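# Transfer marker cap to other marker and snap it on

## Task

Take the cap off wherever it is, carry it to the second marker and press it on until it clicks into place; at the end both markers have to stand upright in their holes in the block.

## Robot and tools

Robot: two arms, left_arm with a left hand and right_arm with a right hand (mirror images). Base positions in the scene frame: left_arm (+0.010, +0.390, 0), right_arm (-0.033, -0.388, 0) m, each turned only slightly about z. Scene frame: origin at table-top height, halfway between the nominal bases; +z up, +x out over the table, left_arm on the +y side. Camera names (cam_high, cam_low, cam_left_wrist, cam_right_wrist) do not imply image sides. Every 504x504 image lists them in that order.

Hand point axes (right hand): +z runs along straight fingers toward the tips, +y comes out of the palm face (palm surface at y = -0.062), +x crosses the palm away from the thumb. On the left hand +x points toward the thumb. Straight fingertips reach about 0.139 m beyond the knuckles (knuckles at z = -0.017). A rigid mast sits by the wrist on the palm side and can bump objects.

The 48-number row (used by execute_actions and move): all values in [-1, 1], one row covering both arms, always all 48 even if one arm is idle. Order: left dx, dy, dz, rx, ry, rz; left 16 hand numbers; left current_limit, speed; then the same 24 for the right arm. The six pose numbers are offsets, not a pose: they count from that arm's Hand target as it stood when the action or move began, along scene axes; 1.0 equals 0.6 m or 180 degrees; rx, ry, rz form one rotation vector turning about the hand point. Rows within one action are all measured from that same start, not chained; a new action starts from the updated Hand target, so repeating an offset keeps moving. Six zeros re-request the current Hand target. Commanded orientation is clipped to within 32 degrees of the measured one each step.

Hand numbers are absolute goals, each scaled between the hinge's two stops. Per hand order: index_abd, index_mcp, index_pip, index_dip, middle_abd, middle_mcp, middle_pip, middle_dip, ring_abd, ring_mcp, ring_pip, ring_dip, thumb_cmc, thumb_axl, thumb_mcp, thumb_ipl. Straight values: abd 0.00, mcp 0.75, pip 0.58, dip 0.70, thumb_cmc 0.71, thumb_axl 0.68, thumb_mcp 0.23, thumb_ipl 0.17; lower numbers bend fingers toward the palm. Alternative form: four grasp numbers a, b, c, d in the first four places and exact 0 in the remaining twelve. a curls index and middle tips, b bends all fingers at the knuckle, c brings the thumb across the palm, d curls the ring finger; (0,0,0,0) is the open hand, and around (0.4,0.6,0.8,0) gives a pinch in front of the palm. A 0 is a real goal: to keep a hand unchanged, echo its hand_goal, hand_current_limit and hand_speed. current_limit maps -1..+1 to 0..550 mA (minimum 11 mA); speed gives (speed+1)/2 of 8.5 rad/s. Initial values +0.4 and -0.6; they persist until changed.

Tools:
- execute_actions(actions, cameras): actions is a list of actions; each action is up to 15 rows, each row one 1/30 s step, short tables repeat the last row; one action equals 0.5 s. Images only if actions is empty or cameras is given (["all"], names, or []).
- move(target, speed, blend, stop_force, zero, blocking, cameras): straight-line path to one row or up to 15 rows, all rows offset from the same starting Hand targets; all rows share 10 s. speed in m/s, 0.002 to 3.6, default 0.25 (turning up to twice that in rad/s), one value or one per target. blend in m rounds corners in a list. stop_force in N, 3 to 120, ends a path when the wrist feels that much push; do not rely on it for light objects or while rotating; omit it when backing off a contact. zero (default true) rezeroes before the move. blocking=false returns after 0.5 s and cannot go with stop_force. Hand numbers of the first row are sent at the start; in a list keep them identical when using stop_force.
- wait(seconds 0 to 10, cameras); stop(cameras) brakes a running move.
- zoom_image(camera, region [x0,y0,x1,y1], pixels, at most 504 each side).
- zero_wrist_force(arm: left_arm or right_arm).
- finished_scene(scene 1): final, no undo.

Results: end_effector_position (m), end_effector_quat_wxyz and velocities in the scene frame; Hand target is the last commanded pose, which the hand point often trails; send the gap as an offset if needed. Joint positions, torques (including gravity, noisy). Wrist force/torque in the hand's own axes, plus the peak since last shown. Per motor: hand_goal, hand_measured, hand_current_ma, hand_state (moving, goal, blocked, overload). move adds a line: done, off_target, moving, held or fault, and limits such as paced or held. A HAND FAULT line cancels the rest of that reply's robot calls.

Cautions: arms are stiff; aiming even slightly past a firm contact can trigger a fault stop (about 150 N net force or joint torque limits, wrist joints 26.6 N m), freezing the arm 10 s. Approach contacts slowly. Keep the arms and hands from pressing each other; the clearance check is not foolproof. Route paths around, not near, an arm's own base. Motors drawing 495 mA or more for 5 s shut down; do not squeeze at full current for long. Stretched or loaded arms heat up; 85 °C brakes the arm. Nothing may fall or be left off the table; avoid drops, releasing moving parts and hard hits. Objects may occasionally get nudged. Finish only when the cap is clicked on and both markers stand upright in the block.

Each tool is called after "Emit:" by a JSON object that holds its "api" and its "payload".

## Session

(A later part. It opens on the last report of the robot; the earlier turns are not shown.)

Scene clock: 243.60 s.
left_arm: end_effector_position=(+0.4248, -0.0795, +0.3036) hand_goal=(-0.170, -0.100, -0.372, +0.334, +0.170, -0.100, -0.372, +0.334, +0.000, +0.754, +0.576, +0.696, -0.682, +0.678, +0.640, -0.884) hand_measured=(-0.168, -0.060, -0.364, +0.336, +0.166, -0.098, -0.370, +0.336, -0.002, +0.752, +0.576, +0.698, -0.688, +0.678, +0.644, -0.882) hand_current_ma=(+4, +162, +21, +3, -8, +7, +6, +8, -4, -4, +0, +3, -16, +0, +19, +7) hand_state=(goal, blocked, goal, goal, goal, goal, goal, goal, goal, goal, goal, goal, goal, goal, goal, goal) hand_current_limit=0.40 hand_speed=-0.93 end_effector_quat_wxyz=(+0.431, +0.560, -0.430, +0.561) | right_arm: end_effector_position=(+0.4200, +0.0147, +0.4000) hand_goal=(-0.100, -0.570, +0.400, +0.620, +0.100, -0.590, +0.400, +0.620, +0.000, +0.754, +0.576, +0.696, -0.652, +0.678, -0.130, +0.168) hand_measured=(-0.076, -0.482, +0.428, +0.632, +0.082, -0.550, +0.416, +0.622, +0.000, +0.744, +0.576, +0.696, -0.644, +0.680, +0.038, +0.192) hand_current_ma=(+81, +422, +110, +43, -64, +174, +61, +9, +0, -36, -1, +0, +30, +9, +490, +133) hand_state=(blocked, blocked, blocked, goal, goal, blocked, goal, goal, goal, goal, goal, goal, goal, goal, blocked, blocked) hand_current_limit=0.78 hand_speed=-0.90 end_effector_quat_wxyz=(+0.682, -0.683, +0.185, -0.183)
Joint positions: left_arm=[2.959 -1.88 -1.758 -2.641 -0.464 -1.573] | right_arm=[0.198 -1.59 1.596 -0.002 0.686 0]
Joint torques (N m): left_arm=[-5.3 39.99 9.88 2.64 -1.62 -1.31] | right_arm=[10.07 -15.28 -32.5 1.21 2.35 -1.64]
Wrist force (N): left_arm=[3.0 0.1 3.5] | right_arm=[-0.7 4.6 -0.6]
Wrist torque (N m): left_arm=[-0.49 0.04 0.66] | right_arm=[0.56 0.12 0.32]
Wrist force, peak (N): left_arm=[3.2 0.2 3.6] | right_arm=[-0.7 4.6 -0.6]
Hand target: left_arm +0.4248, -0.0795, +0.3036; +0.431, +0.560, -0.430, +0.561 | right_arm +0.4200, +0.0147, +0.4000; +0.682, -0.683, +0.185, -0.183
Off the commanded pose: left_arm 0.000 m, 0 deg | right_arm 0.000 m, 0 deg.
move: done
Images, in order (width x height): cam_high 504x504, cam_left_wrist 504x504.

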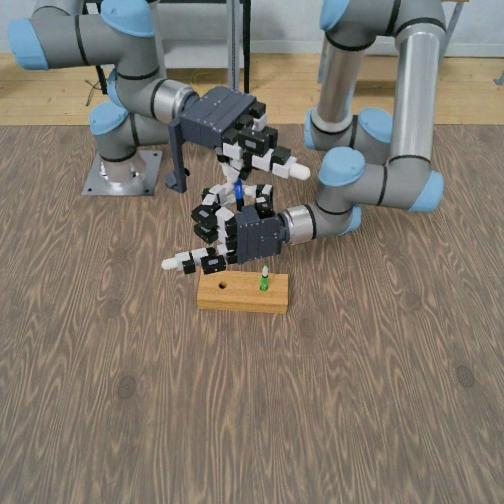

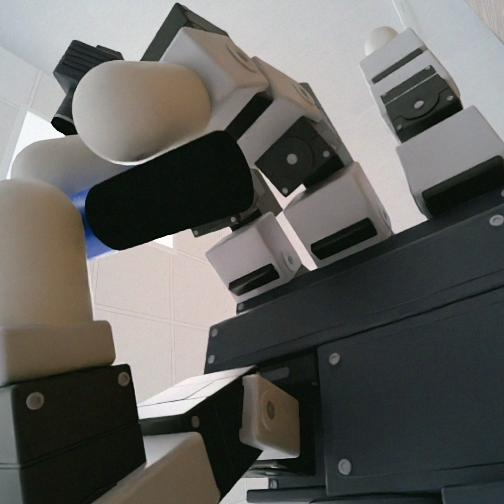

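Emit:
{"api": "move", "payload": {"target": [[0,0,0,0,0,0, -0.17,-0.1,-0.372,0.333, 0.17,-0.15,-0.372,0.333, 0,0.754,0.576,0.696, -0.683,0.678,0.58,-0.884, 0.4,-0.93, 0,0,0,0,0,0, -0.1,-0.57,0.4,0.62, 0.1,-0.59,0.4,0.62, 0,0.754,0.576,0.696, -0.653,0.678,-0.13,0.168, 0.78,-0.9]], "speed": 0.06, "cameras": ["cam_high","cam_left_wrist"]}}

Emit:
{"api": "zoom_image", "payload": {"camera": "cam_high", "region": [190, 140, 290, 240]}}

Scene clock: 244.73 s.
left_arm: end_effector_position=(+0.4248, -0.0795, +0.3036) hand_goal=(-0.170, -0.100, -0.372, +0.334, +0.170, -0.150, -0.372, +0.334, +0.000, +0.754, +0.576, +0.696, -0.682, +0.678, +0.580, -0.884) hand_measured=(-0.170, -0.064, -0.364, +0.336, +0.166, -0.136, -0.370, +0.336, -0.002, +0.752, +0.576, +0.698, -0.688, +0.678, +0.604, -0.882) hand_current_ma=(+2, +142, +24, +3, -8, +46, +6, +8, -4, -4, +0, +3, -18, +0, +115, +10) hand_state=(goal, blocked, goal, goal, goal, goal, goal, goal, goal, goal, goal, goal, goal, goal, blocked, goal) hand_current_limit=0.40 hand_speed=-0.93 end_effector_quat_wxyz=(+0.431, +0.560, -0.430, +0.561) | right_arm: end_effector_position=(+0.4200, +0.0147, +0.4000) hand_goal=(-0.100, -0.570, +0.400, +0.620, +0.100, -0.590, +0.400, +0.620, +0.000, +0.754, +0.576, +0.696, -0.652, +0.678, -0.130, +0.168) hand_measured=(-0.076, -0.482, +0.428, +0.632, +0.080, -0.556, +0.416, +0.622, +0.000, +0.744, +0.576, +0.696, -0.644, +0.680, +0.038, +0.192) hand_current_ma=(+81, +422, +110, +43, -68, +149, +61, +9, +0, -36, -1, +0, +32, +9, +490, +133) hand_state=(blocked, blocked, blocked, goal, blocked, blocked, goal, goal, goal, goal, goal, goal, goal, goal, blocked, blocked) hand_current_limit=0.78 hand_speed=-0.90 end_effector_quat_wxyz=(+0.682, -0.683, +0.185, -0.183)
Joint positions: left_arm=[2.959 -1.88 -1.758 -2.641 -0.464 -1.573] | right_arm=[0.198 -1.59 1.596 -0.002 0.686 0]
Joint torques (N m): left_arm=[-4.3 40.82 10.83 2.57 -1.42 -1.31] | right_arm=[9.33 -13.61 -31.2 1.28 2.39 -1.35]
Wrist force (N): left_arm=[2.6 0.6 2.5] | right_arm=[0.1 4.3 -0.5]
Wrist torque (N m): left_arm=[-0.43 0.08 0.66] | right_arm=[0.54 0.09 0.23]
Wrist force, peak (N): left_arm=[3.3 0.0 3.6] | right_arm=[-0.9 4.8 -0.5]
Hand target: left_arm +0.4248, -0.0795, +0.3036; +0.431, +0.560, -0.430, +0.561 | right_arm +0.4200, +0.0147, +0.4000; +0.682, -0.683, +0.185, -0.183
Off the commanded pose: left_arm 0.000 m, 0 deg | right_arm 0.000 m, 0 deg.
move: done
Images, in order (width x height): cam_high 504x504, cam_left_wrist 504x504.

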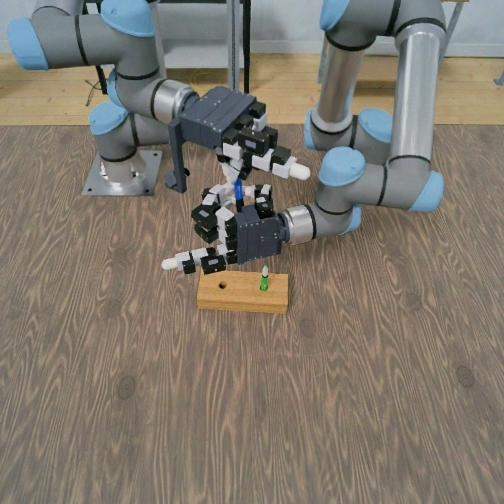

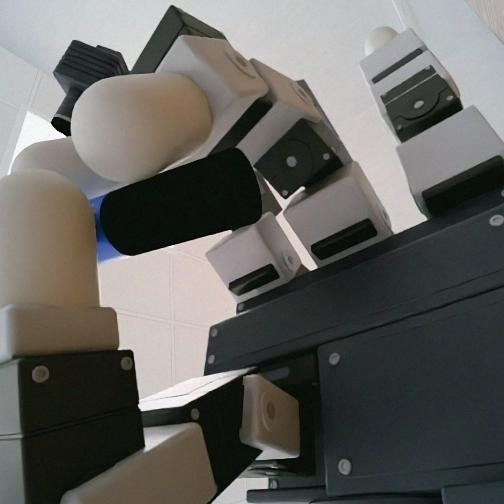

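Scaled by 5.040.

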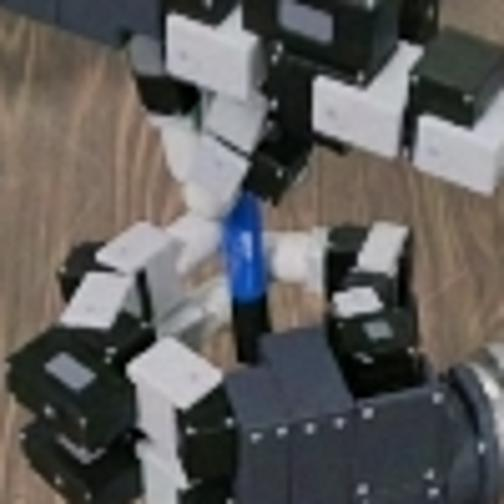

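Emit:
{"api": "move", "payload": {"target": [[0,0,0,0,0,0, -0.17,-0.16,-0.372,0.333, 0.17,-0.24,-0.372,0.333, 0,0.754,0.576,0.696, -0.683,0.678,0.46,-0.884, 0.78,-0.95, 0,0,0,0,0,0, -0.1,-0.57,0.4,0.62, 0.1,-0.63,0.4,0.62, 0,0.754,0.576,0.696, -0.653,0.678,-0.13,0.168, 0.78,-0.9]], "speed": 0.06, "cameras": ["cam_high","cam_left_wrist","cam_right_wrist","cam_low"]}}

Emit:
{"api": "zoom_image", "payload": {"camera": "cam_high", "region": [190, 140, 290, 240]}}

Emit:
{"api": "zoom_image", "payload": {"camera": "cam_low", "region": [100, 180, 180, 260]}}

Scene clock: 247.80 s.
left_arm: end_effector_position=(+0.4248, -0.0795, +0.3036) hand_goal=(-0.170, -0.160, -0.372, +0.334, +0.170, -0.240, -0.372, +0.334, +0.000, +0.754, +0.576, +0.696, -0.682, +0.678, +0.460, -0.884) hand_measured=(-0.170, -0.108, -0.356, +0.338, +0.162, -0.180, -0.364, +0.336, -0.002, +0.752, +0.576, +0.698, -0.676, +0.678, +0.518, -0.874) hand_current_ma=(+0, +220, +56, +10, -19, +255, +26, +8, -4, -4, +0, +3, +15, +0, +311, +46) hand_state=(goal, blocked, goal, goal, goal, blocked, goal, goal, goal, goal, goal, goal, goal, goal, blocked, goal) hand_current_limit=0.78 hand_speed=-0.95 end_effector_quat_wxyz=(+0.431, +0.560, -0.430, +0.561) | right_arm: end_effector_position=(+0.4200, +0.0147, +0.4000) hand_goal=(-0.100, -0.570, +0.400, +0.620, +0.100, -0.630, +0.400, +0.620, +0.000, +0.754, +0.576, +0.696, -0.652, +0.678, -0.130, +0.168) hand_measured=(-0.076, -0.482, +0.430, +0.632, +0.080, -0.586, +0.416, +0.622, +0.000, +0.744, +0.576, +0.696, -0.638, +0.682, +0.030, +0.192) hand_current_ma=(+81, +422, +122, +43, -69, +195, +61, +9, +0, -36, -1, +0, +57, +16, +490, +133) hand_state=(blocked, blocked, blocked, goal, blocked, blocked, goal, goal, goal, goal, goal, goal, goal, goal, blocked, blocked) hand_current_limit=0.78 hand_speed=-0.90 end_effector_quat_wxyz=(+0.682, -0.683, +0.185, -0.183)
Joint positions: left_arm=[2.959 -1.88 -1.758 -2.641 -0.464 -1.573] | right_arm=[0.198 -1.59 1.596 -0.002 0.686 0]
Joint torques (N m): left_arm=[-2.4 39.94 11.99 2.41 -0.81 -1.34] | right_arm=[7.44 -11.98 -29.68 1.16 2.48 -1.51]
Wrist force (N): left_arm=[2.3 0.7 3.5] | right_arm=[-0.3 3.7 -0.3]
Wrist torque (N m): left_arm=[-0.46 0.09 0.66] | right_arm=[0.53 0.09 0.29]
Wrist force, peak (N): left_arm=[2.9 0.8 3.9] | right_arm=[-0.6 4.5 0.1]
Hand target: left_arm +0.4248, -0.0795, +0.3036; +0.431, +0.560, -0.430, +0.561 | right_arm +0.4200, +0.0147, +0.4000; +0.682, -0.683, +0.185, -0.183
Off the commanded pose: left_arm 0.000 m, 0 deg | right_arm 0.000 m, 0 deg.
move: done

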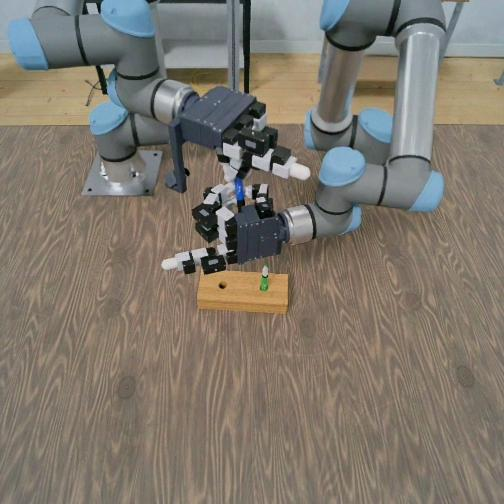

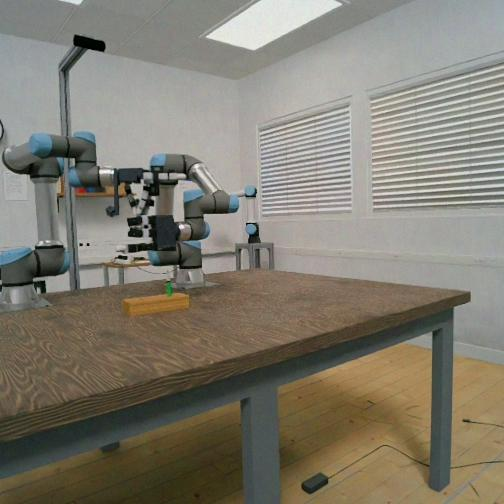

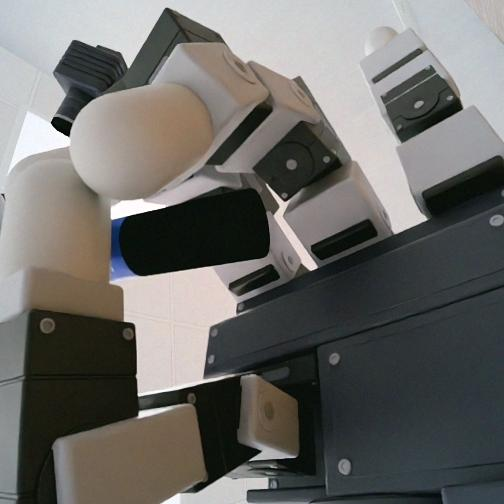

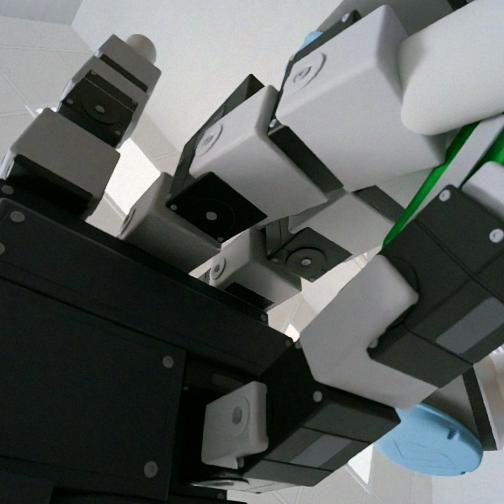

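Scaled by 5.040.

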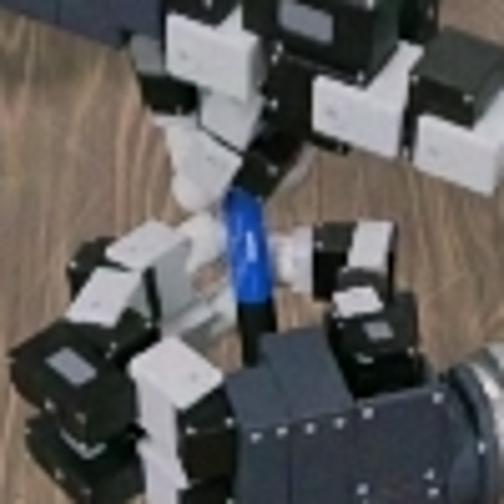

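Scaled by 6.300.

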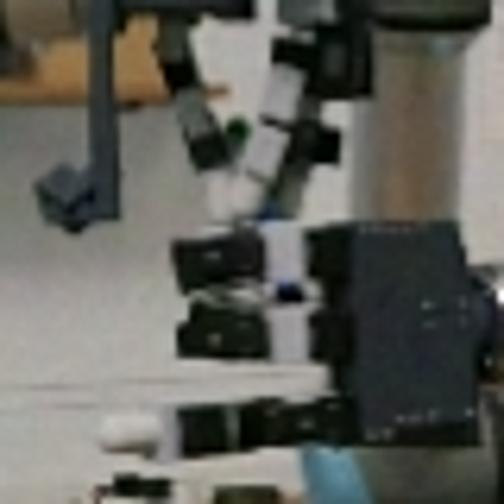

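Emit:
{"api": "zoom_image", "payload": {"camera": "cam_left_wrist", "region": [0, 0, 350, 350]}}

Emit:
{"api": "zoom_image", "payload": {"camera": "cam_right_wrist", "region": [304, 0, 504, 300]}}

Emit:
{"api": "zoom_image", "payload": {"camera": "cam_high", "region": [210, 150, 270, 220]}}

Scaled by 1.440.

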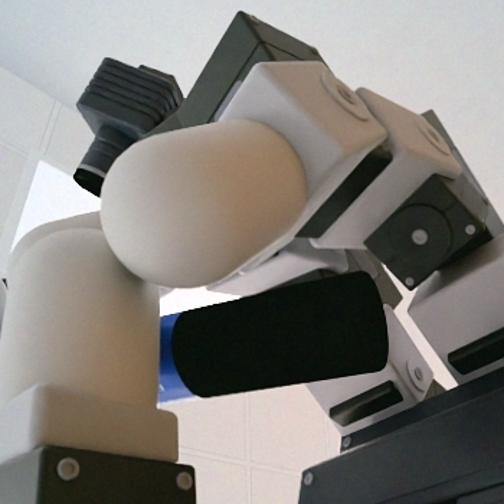

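Scaled by 1.680.

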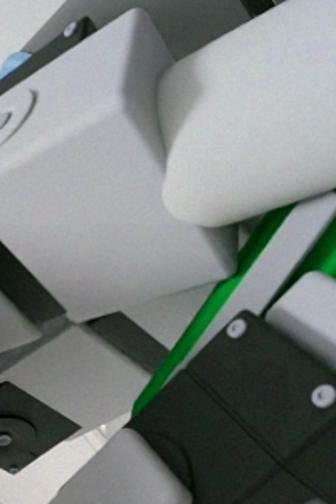

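Scaled by 7.200.

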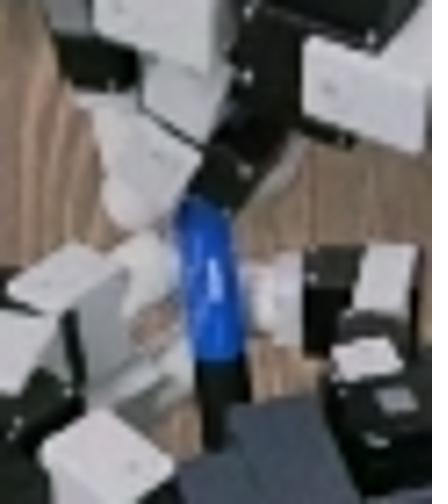

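Emit:
{"api": "move", "payload": {"target": [[0,0,0,0,0,0, -0.17,0.205,-0.372,0.333, 0.17,0.205,-0.372,0.333, 0,0.754,0.576,0.696, -0.683,0.678,0.843,-0.884, 0.4,-0.9, 0,0,0,0,0,0, -0.1,-0.57,0.4,0.62, 0.1,-0.63,0.4,0.62, 0,0.754,0.576,0.696, -0.653,0.678,-0.13,0.168, 0.78,-0.9],[0.0805,0.0215,0,0,0,0, -0.17,0.205,-0.372,0.333, 0.17,0.205,-0.372,0.333, 0,0.754,0.576,0.696, -0.683,0.678,0.843,-0.884, 0.4,-0.9, 0,0,0,0,0,0, -0.1,-0.57,0.4,0.62, 0.1,-0.63,0.4,0.62, 0,0.754,0.576,0.696, -0.653,0.678,-0.13,0.168, 0.78,-0.9],[0.0805,0.0215,0,0,0,0, -0.17,0.685,-0.226,0.406, 0.17,0.685,-0.226,0.406, 0,0.754,0.576,0.696, -0.714,0.678,-0.225,0.168, 0.4,-0.8, 0,0,0,0,0,0, -0.1,-0.57,0.4,0.62, 0.1,-0.63,0.4,0.62, 0,0.754,0.576,0.696, -0.653,0.678,-0.13,0.168, 0.78,-0.9]], "speed": 0.08, "cameras": ["all"]}}

Emit:
{"api": "zoom_image", "payload": {"camera": "cam_high", "region": [190, 140, 290, 240]}}

Emit:
{"api": "zoom_image", "payload": {"camera": "cam_low", "region": [100, 180, 180, 260]}}

Scene clock: 259.77 s.
left_arm: end_effector_position=(+0.4731, -0.0666, +0.3036) hand_goal=(-0.170, +0.686, -0.226, +0.406, +0.170, +0.686, -0.226, +0.406, +0.000, +0.754, +0.576, +0.696, -0.714, +0.678, -0.224, +0.168) hand_measured=(-0.146, +0.684, -0.234, +0.402, +0.140, +0.684, -0.238, +0.400, -0.002, +0.752, +0.576, +0.698, -0.722, +0.678, -0.196, +0.170) hand_current_ma=(+72, -6, -25, -12, -94, -8, -38, -18, -4, -4, +0, +3, -27, -2, +133, +9) hand_state=(blocked, goal, goal, goal, blocked, goal, goal, goal, goal, goal, goal, goal, goal, goal, blocked, goal) hand_current_limit=0.40 hand_speed=-0.80 end_effector_quat_wxyz=(+0.431, +0.560, -0.430, +0.561) | right_arm: end_effector_position=(+0.4200, +0.0147, +0.4000) hand_goal=(-0.100, -0.570, +0.400, +0.620, +0.100, -0.630, +0.400, +0.620, +0.000, +0.754, +0.576, +0.696, -0.652, +0.678, -0.130, +0.168) hand_measured=(-0.082, -0.486, +0.432, +0.632, +0.074, -0.632, +0.398, +0.622, +0.000, +0.744, +0.576, +0.696, -0.632, +0.682, +0.012, +0.192) hand_current_ma=(+62, +395, +134, +43, -93, -7, -9, +9, +0, -36, -1, +0, +82, +19, +490, +133) hand_state=(goal, blocked, blocked, goal, blocked, goal, goal, goal, goal, goal, goal, goal, blocked, goal, blocked, blocked) hand_current_limit=0.78 hand_speed=-0.90 end_effector_quat_wxyz=(+0.682, -0.683, +0.185, -0.183)
Joint positions: left_arm=[3.002 -1.963 -1.641 -2.676 -0.42 -1.574] | right_arm=[0.198 -1.59 1.596 -0.002 0.686 0]
Joint torques (N m): left_arm=[6 23.43 28.44 -1.49 1.16 1.19] | right_arm=[0.18 -12.77 -23.98 1.22 2.1 -1.37]
Wrist force (N): left_arm=[2.4 0.0 1.6] | right_arm=[0.8 3.7 -1.8]
Wrist torque (N m): left_arm=[-0.56 -0.02 0.47] | right_arm=[0.44 0.10 0.16]
Wrist force, peak (N): left_arm=[2.7 0.7 3.5] | right_arm=[0.4 4.2 -2.0]
Hand target: left_arm +0.4731, -0.0666, +0.3036; +0.431, +0.560, -0.430, +0.561 | right_arm +0.4200, +0.0147, +0.4000; +0.682, -0.683, +0.185, -0.183
Off the commanded pose: left_arm 0.000 m, 0 deg | right_arm 0.000 m, 0 deg.
move: done

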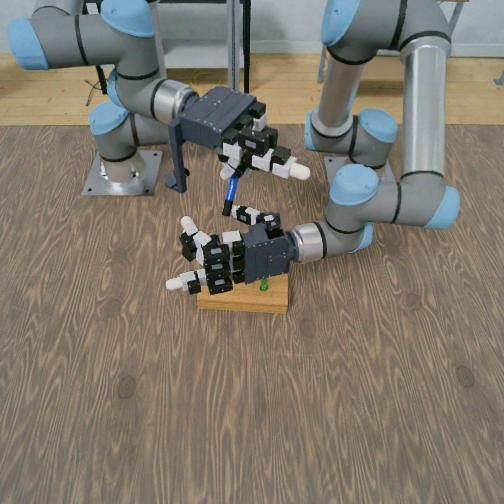

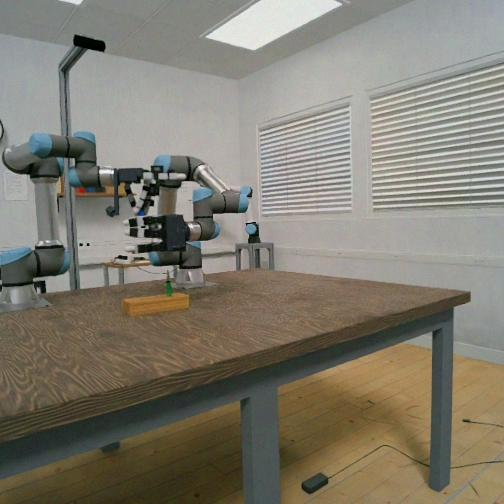

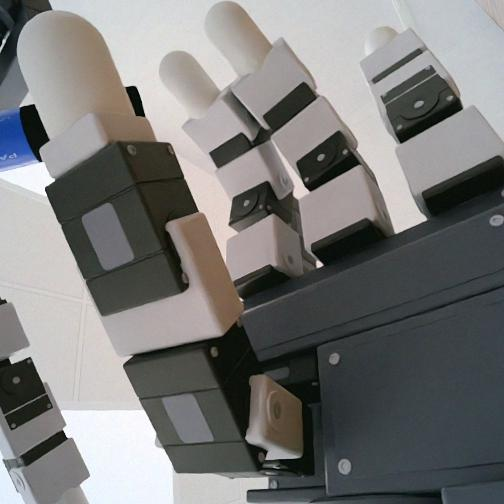

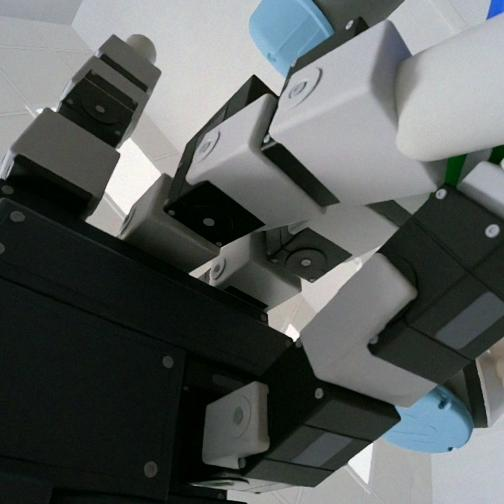

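Scaled by 5.040.

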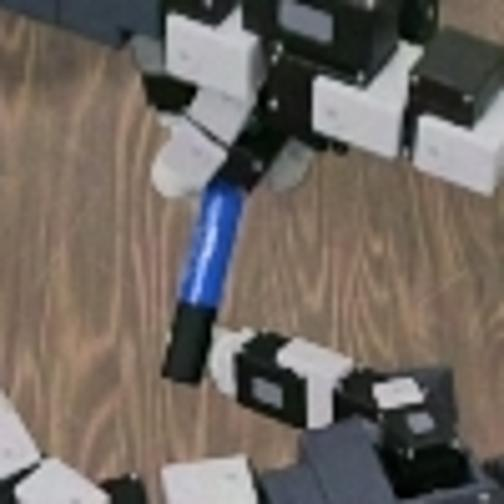

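Scaled by 6.300.

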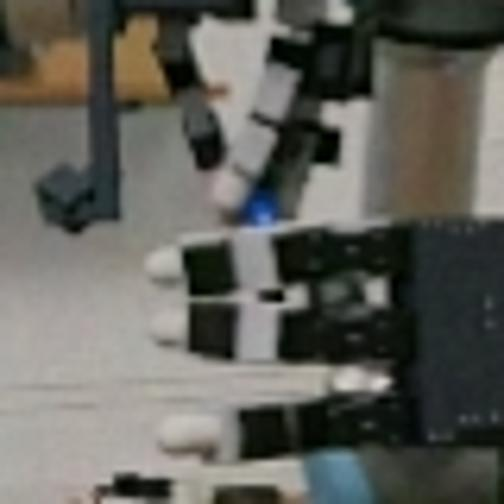

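Emit:
{"api": "move", "payload": {"target": [[0,0,0,0,0,0, -0.12,0.685,-0.226,0.406, 0.12,0.685,-0.226,0.406, 0,0.754,0.576,0.696, -0.714,0.678,0.2,0.168, 0.4,-0.9, 0,0,0,0,0,0, -0.1,-0.59,0.4,0.62, 0.1,-0.7,0.4,0.62, 0,0.754,0.576,0.696, -0.653,0.678,-0.13,0.168, 0.78,-0.95]], "speed": 0.08, "cameras": ["all"]}}

Emit:
{"api": "zoom_image", "payload": {"camera": "cam_high", "region": [190, 140, 290, 240]}}

Emit:
{"api": "zoom_image", "payload": {"camera": "cam_low", "region": [100, 180, 180, 260]}}

Scene clock: 262.67 s.
left_arm: end_effector_position=(+0.4731, -0.0666, +0.3036) hand_goal=(-0.120, +0.686, -0.226, +0.406, +0.120, +0.686, -0.226, +0.406, +0.000, +0.754, +0.576, +0.696, -0.714, +0.678, +0.200, +0.168) hand_measured=(-0.130, +0.684, -0.228, +0.404, +0.120, +0.684, -0.230, +0.402, -0.002, +0.752, +0.576, +0.698, -0.728, +0.676, +0.198, +0.170) hand_current_ma=(-27, -6, -8, -7, -2, -7, -9, -8, -4, -4, +0, +3, -45, -8, -8, +7) hand_state=(goal, goal, goal, goal, goal, goal, goal, goal, goal, goal, goal, goal, goal, goal, goal, goal) hand_current_limit=0.40 hand_speed=-0.90 end_effector_quat_wxyz=(+0.431, +0.560, -0.430, +0.561) | right_arm: end_effector_position=(+0.4200, +0.0147, +0.4000) hand_goal=(-0.100, -0.590, +0.400, +0.620, +0.100, -0.700, +0.400, +0.620, +0.000, +0.754, +0.576, +0.696, -0.652, +0.678, -0.130, +0.168) hand_measured=(-0.080, -0.490, +0.432, +0.632, +0.074, -0.654, +0.408, +0.622, +0.000, +0.744, +0.576, +0.696, -0.632, +0.682, +0.012, +0.192) hand_current_ma=(+69, +487, +134, +43, -93, +205, +27, +9, +0, -36, -1, +0, +77, +14, +489, +133) hand_state=(blocked, blocked, blocked, goal, blocked, blocked, goal, goal, goal, goal, goal, goal, goal, goal, blocked, blocked) hand_current_limit=0.78 hand_speed=-0.95 end_effector_quat_wxyz=(+0.682, -0.683, +0.185, -0.183)
Joint positions: left_arm=[3.002 -1.963 -1.641 -2.676 -0.42 -1.574] | right_arm=[0.198 -1.59 1.596 -0.002 0.686 0]
Joint torques (N m): left_arm=[5.19 23.33 27.64 -1.32 0.3 0.81] | right_arm=[-1.18 -12.06 -22.22 1.17 1.67 -0.6]
Wrist force (N): left_arm=[2.7 -0.4 2.3] | right_arm=[0.4 4.1 -1.6]
Wrist torque (N m): left_arm=[-0.55 -0.02 0.48] | right_arm=[0.51 0.05 0.28]
Wrist force, peak (N): left_arm=[2.8 -0.4 2.4] | right_arm=[1.0 4.3 -1.9]
Hand target: left_arm +0.4731, -0.0666, +0.3036; +0.431, +0.560, -0.430, +0.561 | right_arm +0.4200, +0.0147, +0.4000; +0.682, -0.683, +0.185, -0.183
Off the commanded pose: left_arm 0.000 m, 0 deg | right_arm 0.000 m, 0 deg.
move: done

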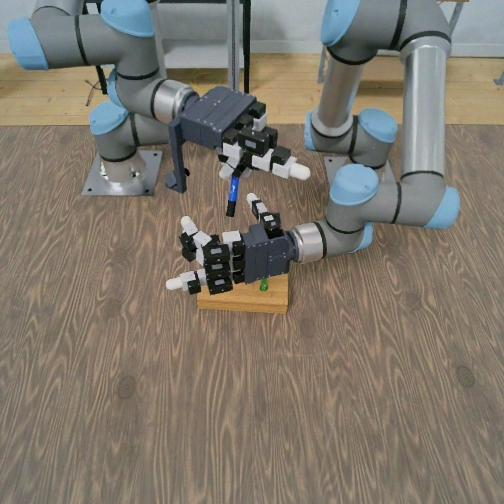

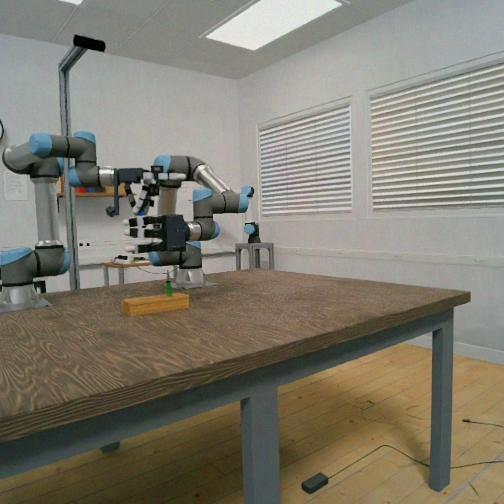

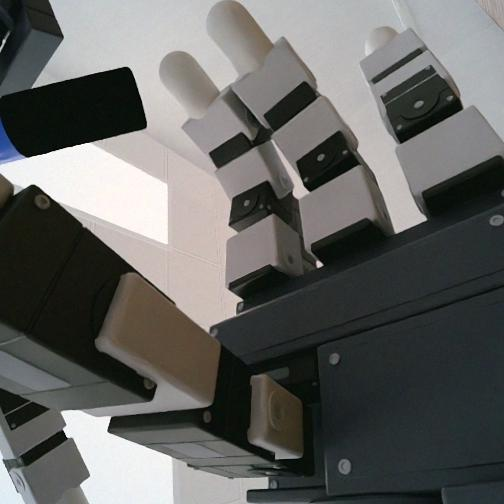

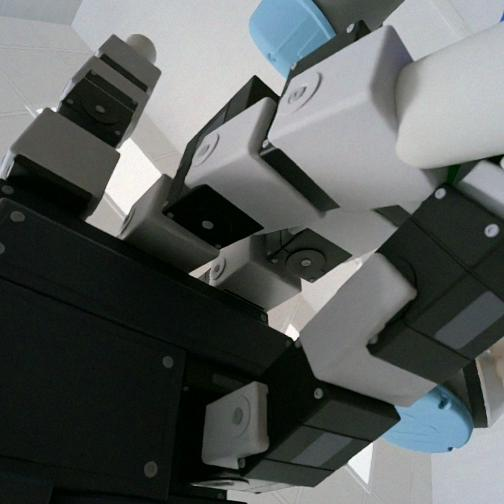

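Scaled by 5.040.

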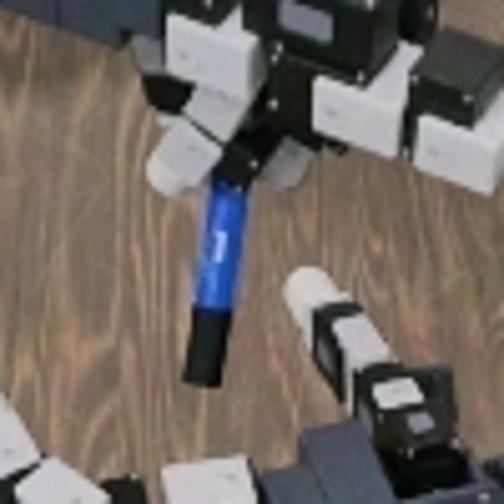

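Scaled by 6.300.

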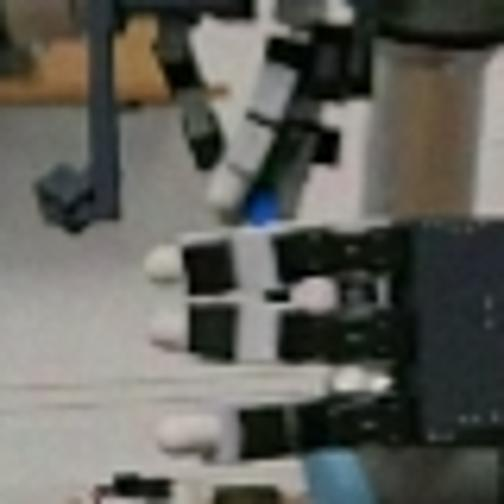

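Emit:
{"api": "move", "payload": {"target": [[0.0082,0.1077,0.0323,-0.0387,-0.0838,0, -0.12,0.685,-0.226,0.406, 0.12,0.685,-0.226,0.406, 0,0.754,0.576,0.696, -0.714,0.678,-0.112,0.168, 0.4,-0.9, 0,0,0,0,0,0, -0.1,-0.59,0.4,0.62, 0.1,-0.7,0.4,0.62, 0,0.754,0.576,0.696, -0.653,0.678,-0.13,0.168, 0.78,-0.95]], "speed": 0.12, "cameras": ["all"]}}

Emit:
{"api": "zoom_image", "payload": {"camera": "cam_high", "region": [190, 140, 290, 240]}}

Emit:
{"api": "zoom_image", "payload": {"camera": "cam_low", "region": [100, 180, 180, 260]}}

Scene clock: 267.73 s.
left_arm: end_effector_position=(+0.4780, -0.0020, +0.3230) hand_goal=(-0.120, +0.686, -0.226, +0.406, +0.120, +0.686, -0.226, +0.406, +0.000, +0.754, +0.576, +0.696, -0.714, +0.678, -0.112, +0.168) hand_measured=(-0.130, +0.684, -0.228, +0.404, +0.120, +0.684, -0.230, +0.404, -0.002, +0.752, +0.576, +0.698, -0.728, +0.676, -0.106, +0.170) hand_current_ma=(-27, -6, -8, -7, -2, -7, -9, -8, -4, -4, +0, +3, -45, -8, +21, +7) hand_state=(goal, goal, goal, goal, goal, goal, goal, goal, goal, goal, goal, goal, goal, goal, goal, goal) hand_current_limit=0.40 hand_speed=-0.90 end_effector_quat_wxyz=(+0.404, +0.455, -0.448, +0.655) | right_arm: end_effector_position=(+0.4200, +0.0147, +0.4000) hand_goal=(-0.100, -0.590, +0.400, +0.620, +0.100, -0.700, +0.400, +0.620, +0.000, +0.754, +0.576, +0.696, -0.652, +0.678, -0.130, +0.168) hand_measured=(-0.080, -0.490, +0.432, +0.632, +0.074, -0.654, +0.408, +0.622, +0.000, +0.744, +0.576, +0.696, -0.632, +0.682, +0.012, +0.192) hand_current_ma=(+69, +487, +134, +43, -93, +205, +27, +9, +0, -36, -1, +0, +77, +14, +489, +133) hand_state=(blocked, blocked, blocked, goal, blocked, blocked, goal, goal, goal, goal, goal, goal, goal, goal, blocked, blocked) hand_current_limit=0.78 hand_speed=-0.95 end_effector_quat_wxyz=(+0.682, -0.683, +0.185, -0.183)
Joint positions: left_arm=[3.123 -1.854 -1.854 -1.977 -0.333 -1.917] | right_arm=[0.198 -1.59 1.596 -0.002 0.686 0]
Joint torques (N m): left_arm=[6.71 19.35 11.9 3.59 -2.75 -1.68] | right_arm=[-6.13 -12.55 -19.53 1.12 0.65 0.59]
Wrist force (N): left_arm=[2.7 -0.3 3.0] | right_arm=[-0.2 3.8 -1.4]
Wrist torque (N m): left_arm=[-0.64 -0.03 0.58] | right_arm=[0.46 0.13 0.23]
Wrist force, peak (N): left_arm=[2.9 -0.4 2.8] | right_arm=[0.1 4.6 -1.5]
Hand target: left_arm +0.4780, -0.0020, +0.3229; +0.404, +0.455, -0.448, +0.655 | right_arm +0.4200, +0.0147, +0.4000; +0.682, -0.683, +0.185, -0.183
Off the commanded pose: left_arm 0.000 m, 0 deg | right_arm 0.000 m, 0 deg.
move: done

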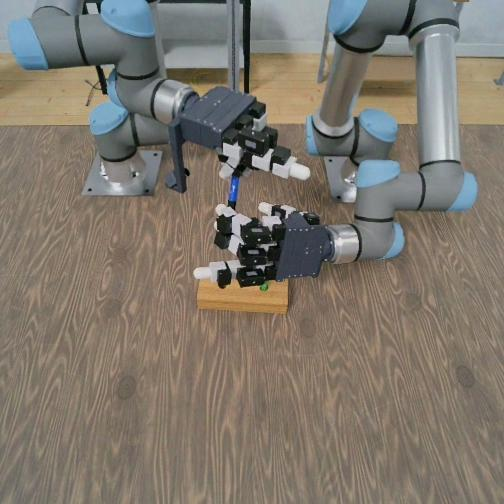

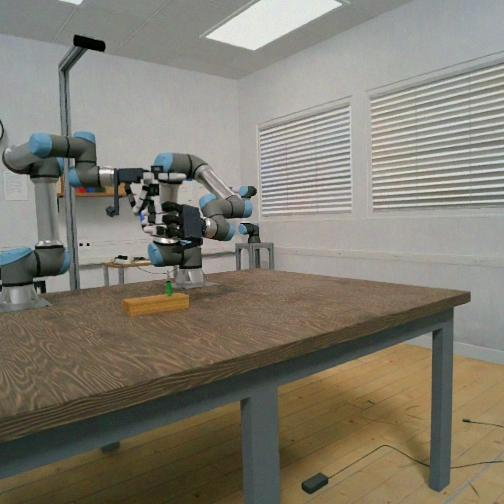

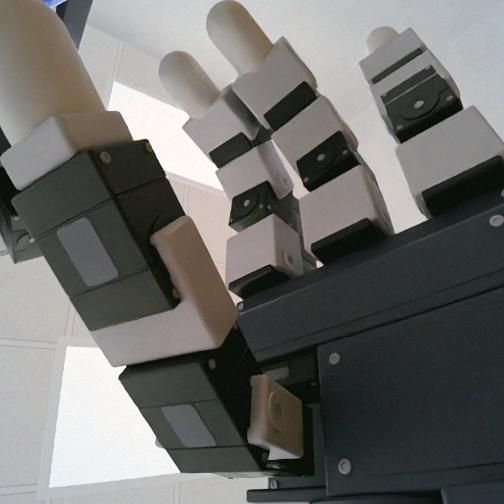

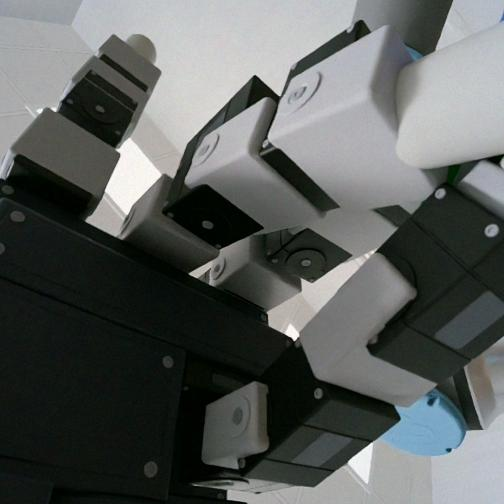

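Scaled by 5.040.

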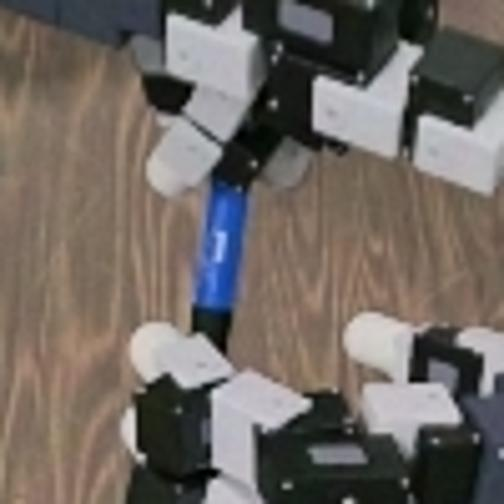

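Scaled by 6.300.

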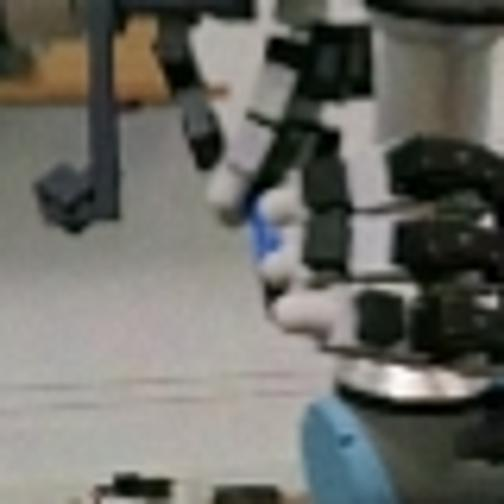

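Emit:
{"api": "move", "payload": {"target": [[-0.0705,-0.0188,-0.0168,0,0,0, -0.12,0.685,-0.226,0.406, 0.12,0.685,-0.226,0.406, 0,0.754,0.576,0.696, -0.714,0.678,-0.112,0.168, 0.4,-0.9, 0,0,0,0,0,0, -0.1,-0.59,0.4,0.62, 0.1,-0.7,0.4,0.62, 0,0.754,0.576,0.696, -0.653,0.678,-0.13,0.168, 0.78,-0.95]], "speed": 0.08, "cameras": ["all"]}}

Emit:
{"api": "zoom_image", "payload": {"camera": "cam_high", "region": [190, 140, 290, 240]}}

Emit:
{"api": "zoom_image", "payload": {"camera": "cam_low", "region": [100, 180, 180, 260]}}

Scene clock: 271.70 s.
left_arm: end_effector_position=(+0.4358, -0.0132, +0.3129) hand_goal=(-0.120, +0.686, -0.226, +0.406, +0.120, +0.686, -0.226, +0.406, +0.000, +0.754, +0.576, +0.696, -0.714, +0.678, -0.112, +0.168) hand_measured=(-0.130, +0.684, -0.228, +0.404, +0.120, +0.684, -0.230, +0.404, -0.002, +0.752, +0.576, +0.698, -0.728, +0.676, -0.106, +0.170) hand_current_ma=(-27, -6, -8, -7, -2, -7, -9, -8, -4, -4, +0, +3, -45, -8, +21, +7) hand_state=(goal, goal, goal, goal, goal, goal, goal, goal, goal, goal, goal, goal, goal, goal, goal, goal) hand_current_limit=0.40 hand_speed=-0.90 end_effector_quat_wxyz=(+0.404, +0.455, -0.448, +0.655) | right_arm: end_effector_position=(+0.4200, +0.0147, +0.4000) hand_goal=(-0.100, -0.590, +0.400, +0.620, +0.100, -0.700, +0.400, +0.620, +0.000, +0.754, +0.576, +0.696, -0.652, +0.678, -0.130, +0.168) hand_measured=(-0.080, -0.490, +0.432, +0.632, +0.074, -0.654, +0.408, +0.622, +0.000, +0.744, +0.576, +0.696, -0.632, +0.682, +0.012, +0.192) hand_current_ma=(+69, +487, +134, +43, -93, +205, +27, +9, +0, -36, -1, +0, +77, +14, +490, +133) hand_state=(blocked, blocked, blocked, goal, blocked, blocked, goal, goal, goal, goal, goal, goal, goal, goal, blocked, blocked) hand_current_limit=0.78 hand_speed=-0.95 end_effector_quat_wxyz=(+0.682, -0.683, +0.185, -0.183)
Joint positions: left_arm=[3.095 -1.794 -1.959 -1.974 -0.356 -1.873] | right_arm=[0.198 -1.59 1.596 -0.002 0.686 0]
Joint torques (N m): left_arm=[-5.93 37.88 11.76 3.6 -2.72 1.38] | right_arm=[-7.36 -11.6 -16.54 0.92 -0.2 0.73]
Wrist force (N): left_arm=[2.6 -0.1 2.9] | right_arm=[0.1 4.1 -1.2]
Wrist torque (N m): left_arm=[-0.58 0.00 0.45] | right_arm=[0.48 0.08 0.27]
Wrist force, peak (N): left_arm=[2.9 -0.1 3.1] | right_arm=[0.0 4.4 -1.4]
Hand target: left_arm +0.4357, -0.0133, +0.3129; +0.404, +0.455, -0.448, +0.655 | right_arm +0.4200, +0.0147, +0.4000; +0.682, -0.683, +0.185, -0.183
Off the commanded pose: left_arm 0.000 m, 0 deg | right_arm 0.000 m, 0 deg.
move: done

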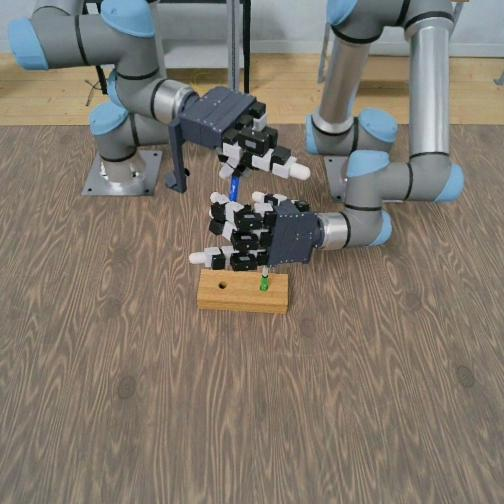

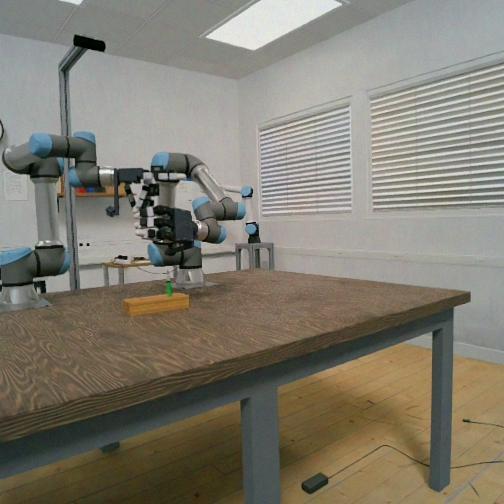

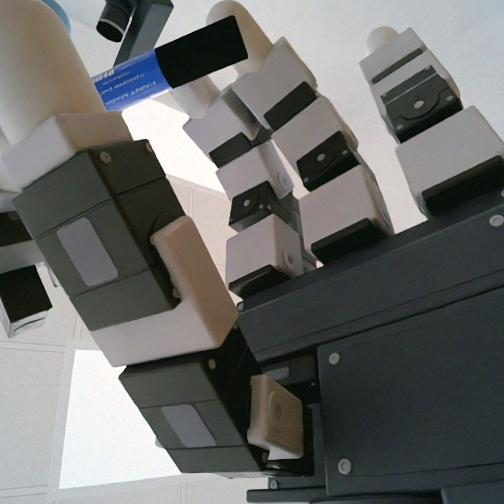

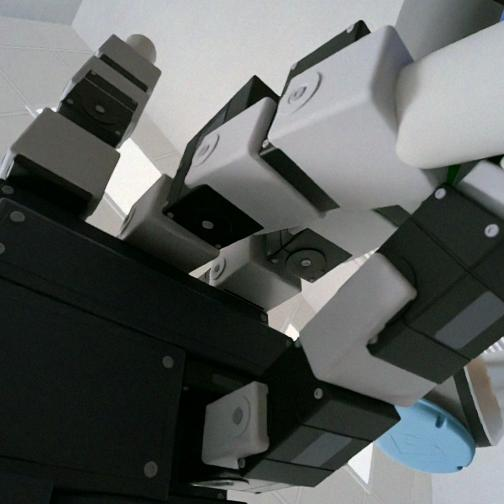

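Scaled by 5.040.

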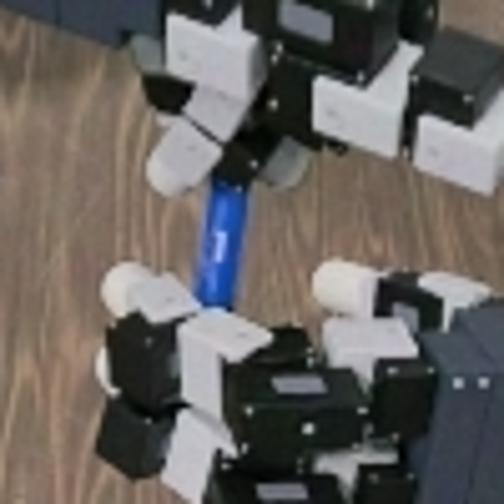

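Scaled by 6.300.

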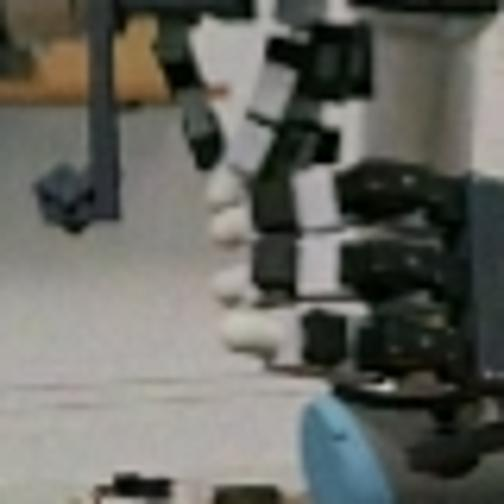

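Emit:
{"api": "move", "payload": {"target": [[-0.058,-0.0155,-0.0138,0,0,0, -0.12,0.685,-0.226,0.406, 0.12,0.685,-0.226,0.406, 0,0.754,0.576,0.696, -0.714,0.678,-0.112,0.168, 0.4,-0.9, 0,0,0,0,0,0, -0.1,-0.59,0.4,0.62, 0.1,-0.7,0.4,0.62, 0,0.754,0.576,0.696, -0.653,0.678,-0.13,0.168, 0.78,-0.95]], "speed": 0.06, "cameras": ["all"]}}

Emit:
{"api": "zoom_image", "payload": {"camera": "cam_high", "region": [190, 140, 290, 240]}}

Emit:
{"api": "zoom_image", "payload": {"camera": "cam_low", "region": [100, 180, 180, 260]}}

Scene clock: 273.80 s.
left_arm: end_effector_position=(+0.4011, -0.0225, +0.3046) hand_goal=(-0.120, +0.686, -0.226, +0.406, +0.120, +0.686, -0.226, +0.406, +0.000, +0.754, +0.576, +0.696, -0.714, +0.678, -0.112, +0.168) hand_measured=(-0.130, +0.684, -0.228, +0.404, +0.120, +0.684, -0.230, +0.404, -0.002, +0.752, +0.576, +0.698, -0.728, +0.676, -0.106, +0.170) hand_current_ma=(-27, -6, -8, -7, -2, -7, -9, -8, -4, -4, +0, +3, -45, -8, +21, +7) hand_state=(goal, goal, goal, goal, goal, goal, goal, goal, goal, goal, goal, goal, goal, goal, goal, goal) hand_current_limit=0.40 hand_speed=-0.90 end_effector_quat_wxyz=(+0.404, +0.455, -0.448, +0.655) | right_arm: end_effector_position=(+0.4200, +0.0147, +0.4000) hand_goal=(-0.100, -0.590, +0.400, +0.620, +0.100, -0.700, +0.400, +0.620, +0.000, +0.754, +0.576, +0.696, -0.652, +0.678, -0.130, +0.168) hand_measured=(-0.080, -0.490, +0.432, +0.632, +0.074, -0.654, +0.408, +0.622, +0.000, +0.744, +0.576, +0.696, -0.632, +0.682, +0.012, +0.192) hand_current_ma=(+69, +487, +134, +43, -93, +205, +27, +9, +0, -36, -1, +0, +77, +14, +490, +133) hand_state=(blocked, blocked, blocked, goal, blocked, blocked, goal, goal, goal, goal, goal, goal, goal, goal, blocked, blocked) hand_current_limit=0.78 hand_speed=-0.95 end_effector_quat_wxyz=(+0.682, -0.683, +0.185, -0.183)
Joint positions: left_arm=[3.069 -1.746 -2.039 -1.977 -0.379 -1.835] | right_arm=[0.198 -1.59 1.596 -0.002 0.686 0]
Joint torques (N m): left_arm=[-6.14 36.45 10.04 -0.63 -2.73 1.14] | right_arm=[-7.69 -12.12 -15.29 0.68 -0.54 0.68]
Wrist force (N): left_arm=[2.4 -0.4 2.7] | right_arm=[-0.1 4.3 -1.3]
Wrist torque (N m): left_arm=[-0.61 0.03 0.44] | right_arm=[0.52 0.12 0.24]
Wrist force, peak (N): left_arm=[2.7 -0.2 3.1] | right_arm=[0.2 4.4 -1.3]
Hand target: left_arm +0.4009, -0.0226, +0.3046; +0.404, +0.455, -0.448, +0.655 | right_arm +0.4200, +0.0147, +0.4000; +0.682, -0.683, +0.185, -0.183
Off the commanded pose: left_arm 0.000 m, 0 deg | right_arm 0.000 m, 0 deg.
move: done

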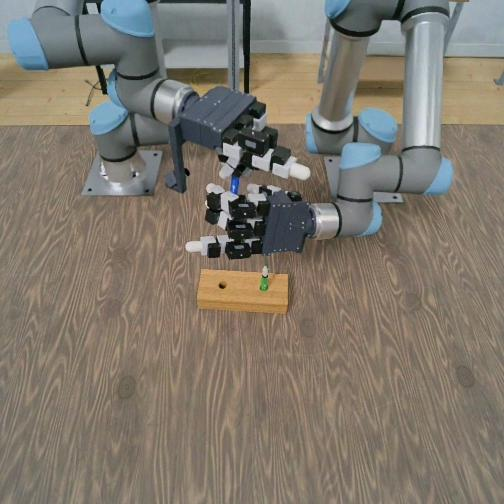

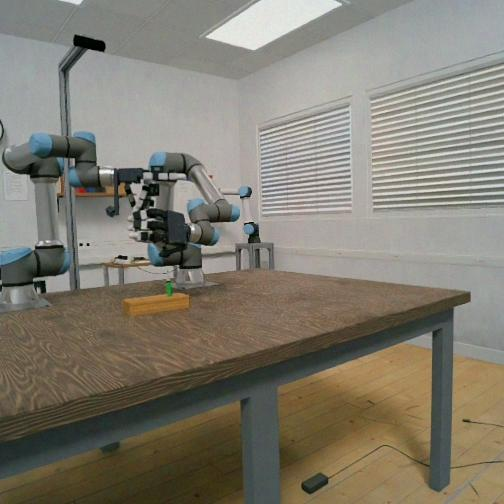

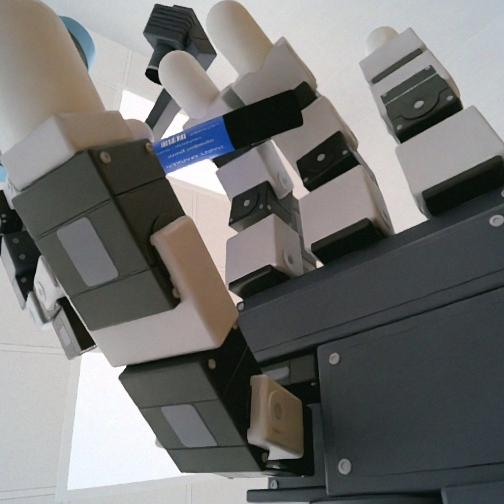

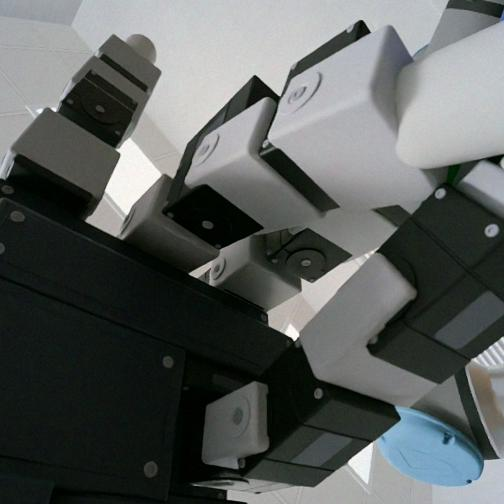

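Scaled by 5.040.

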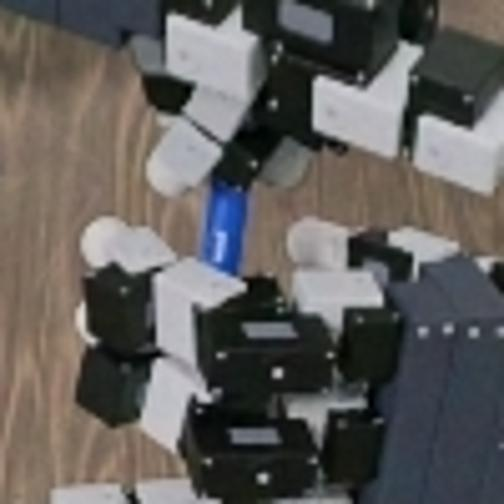

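Scaled by 6.300.

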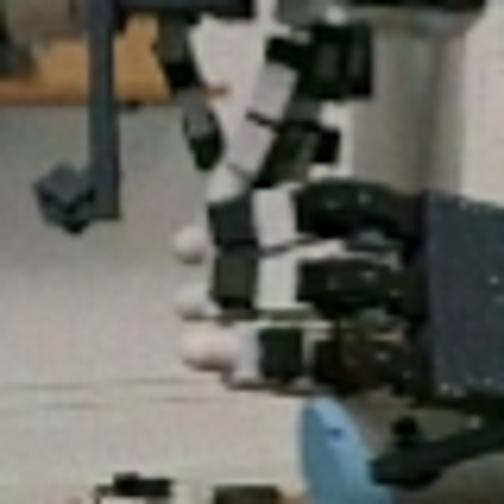

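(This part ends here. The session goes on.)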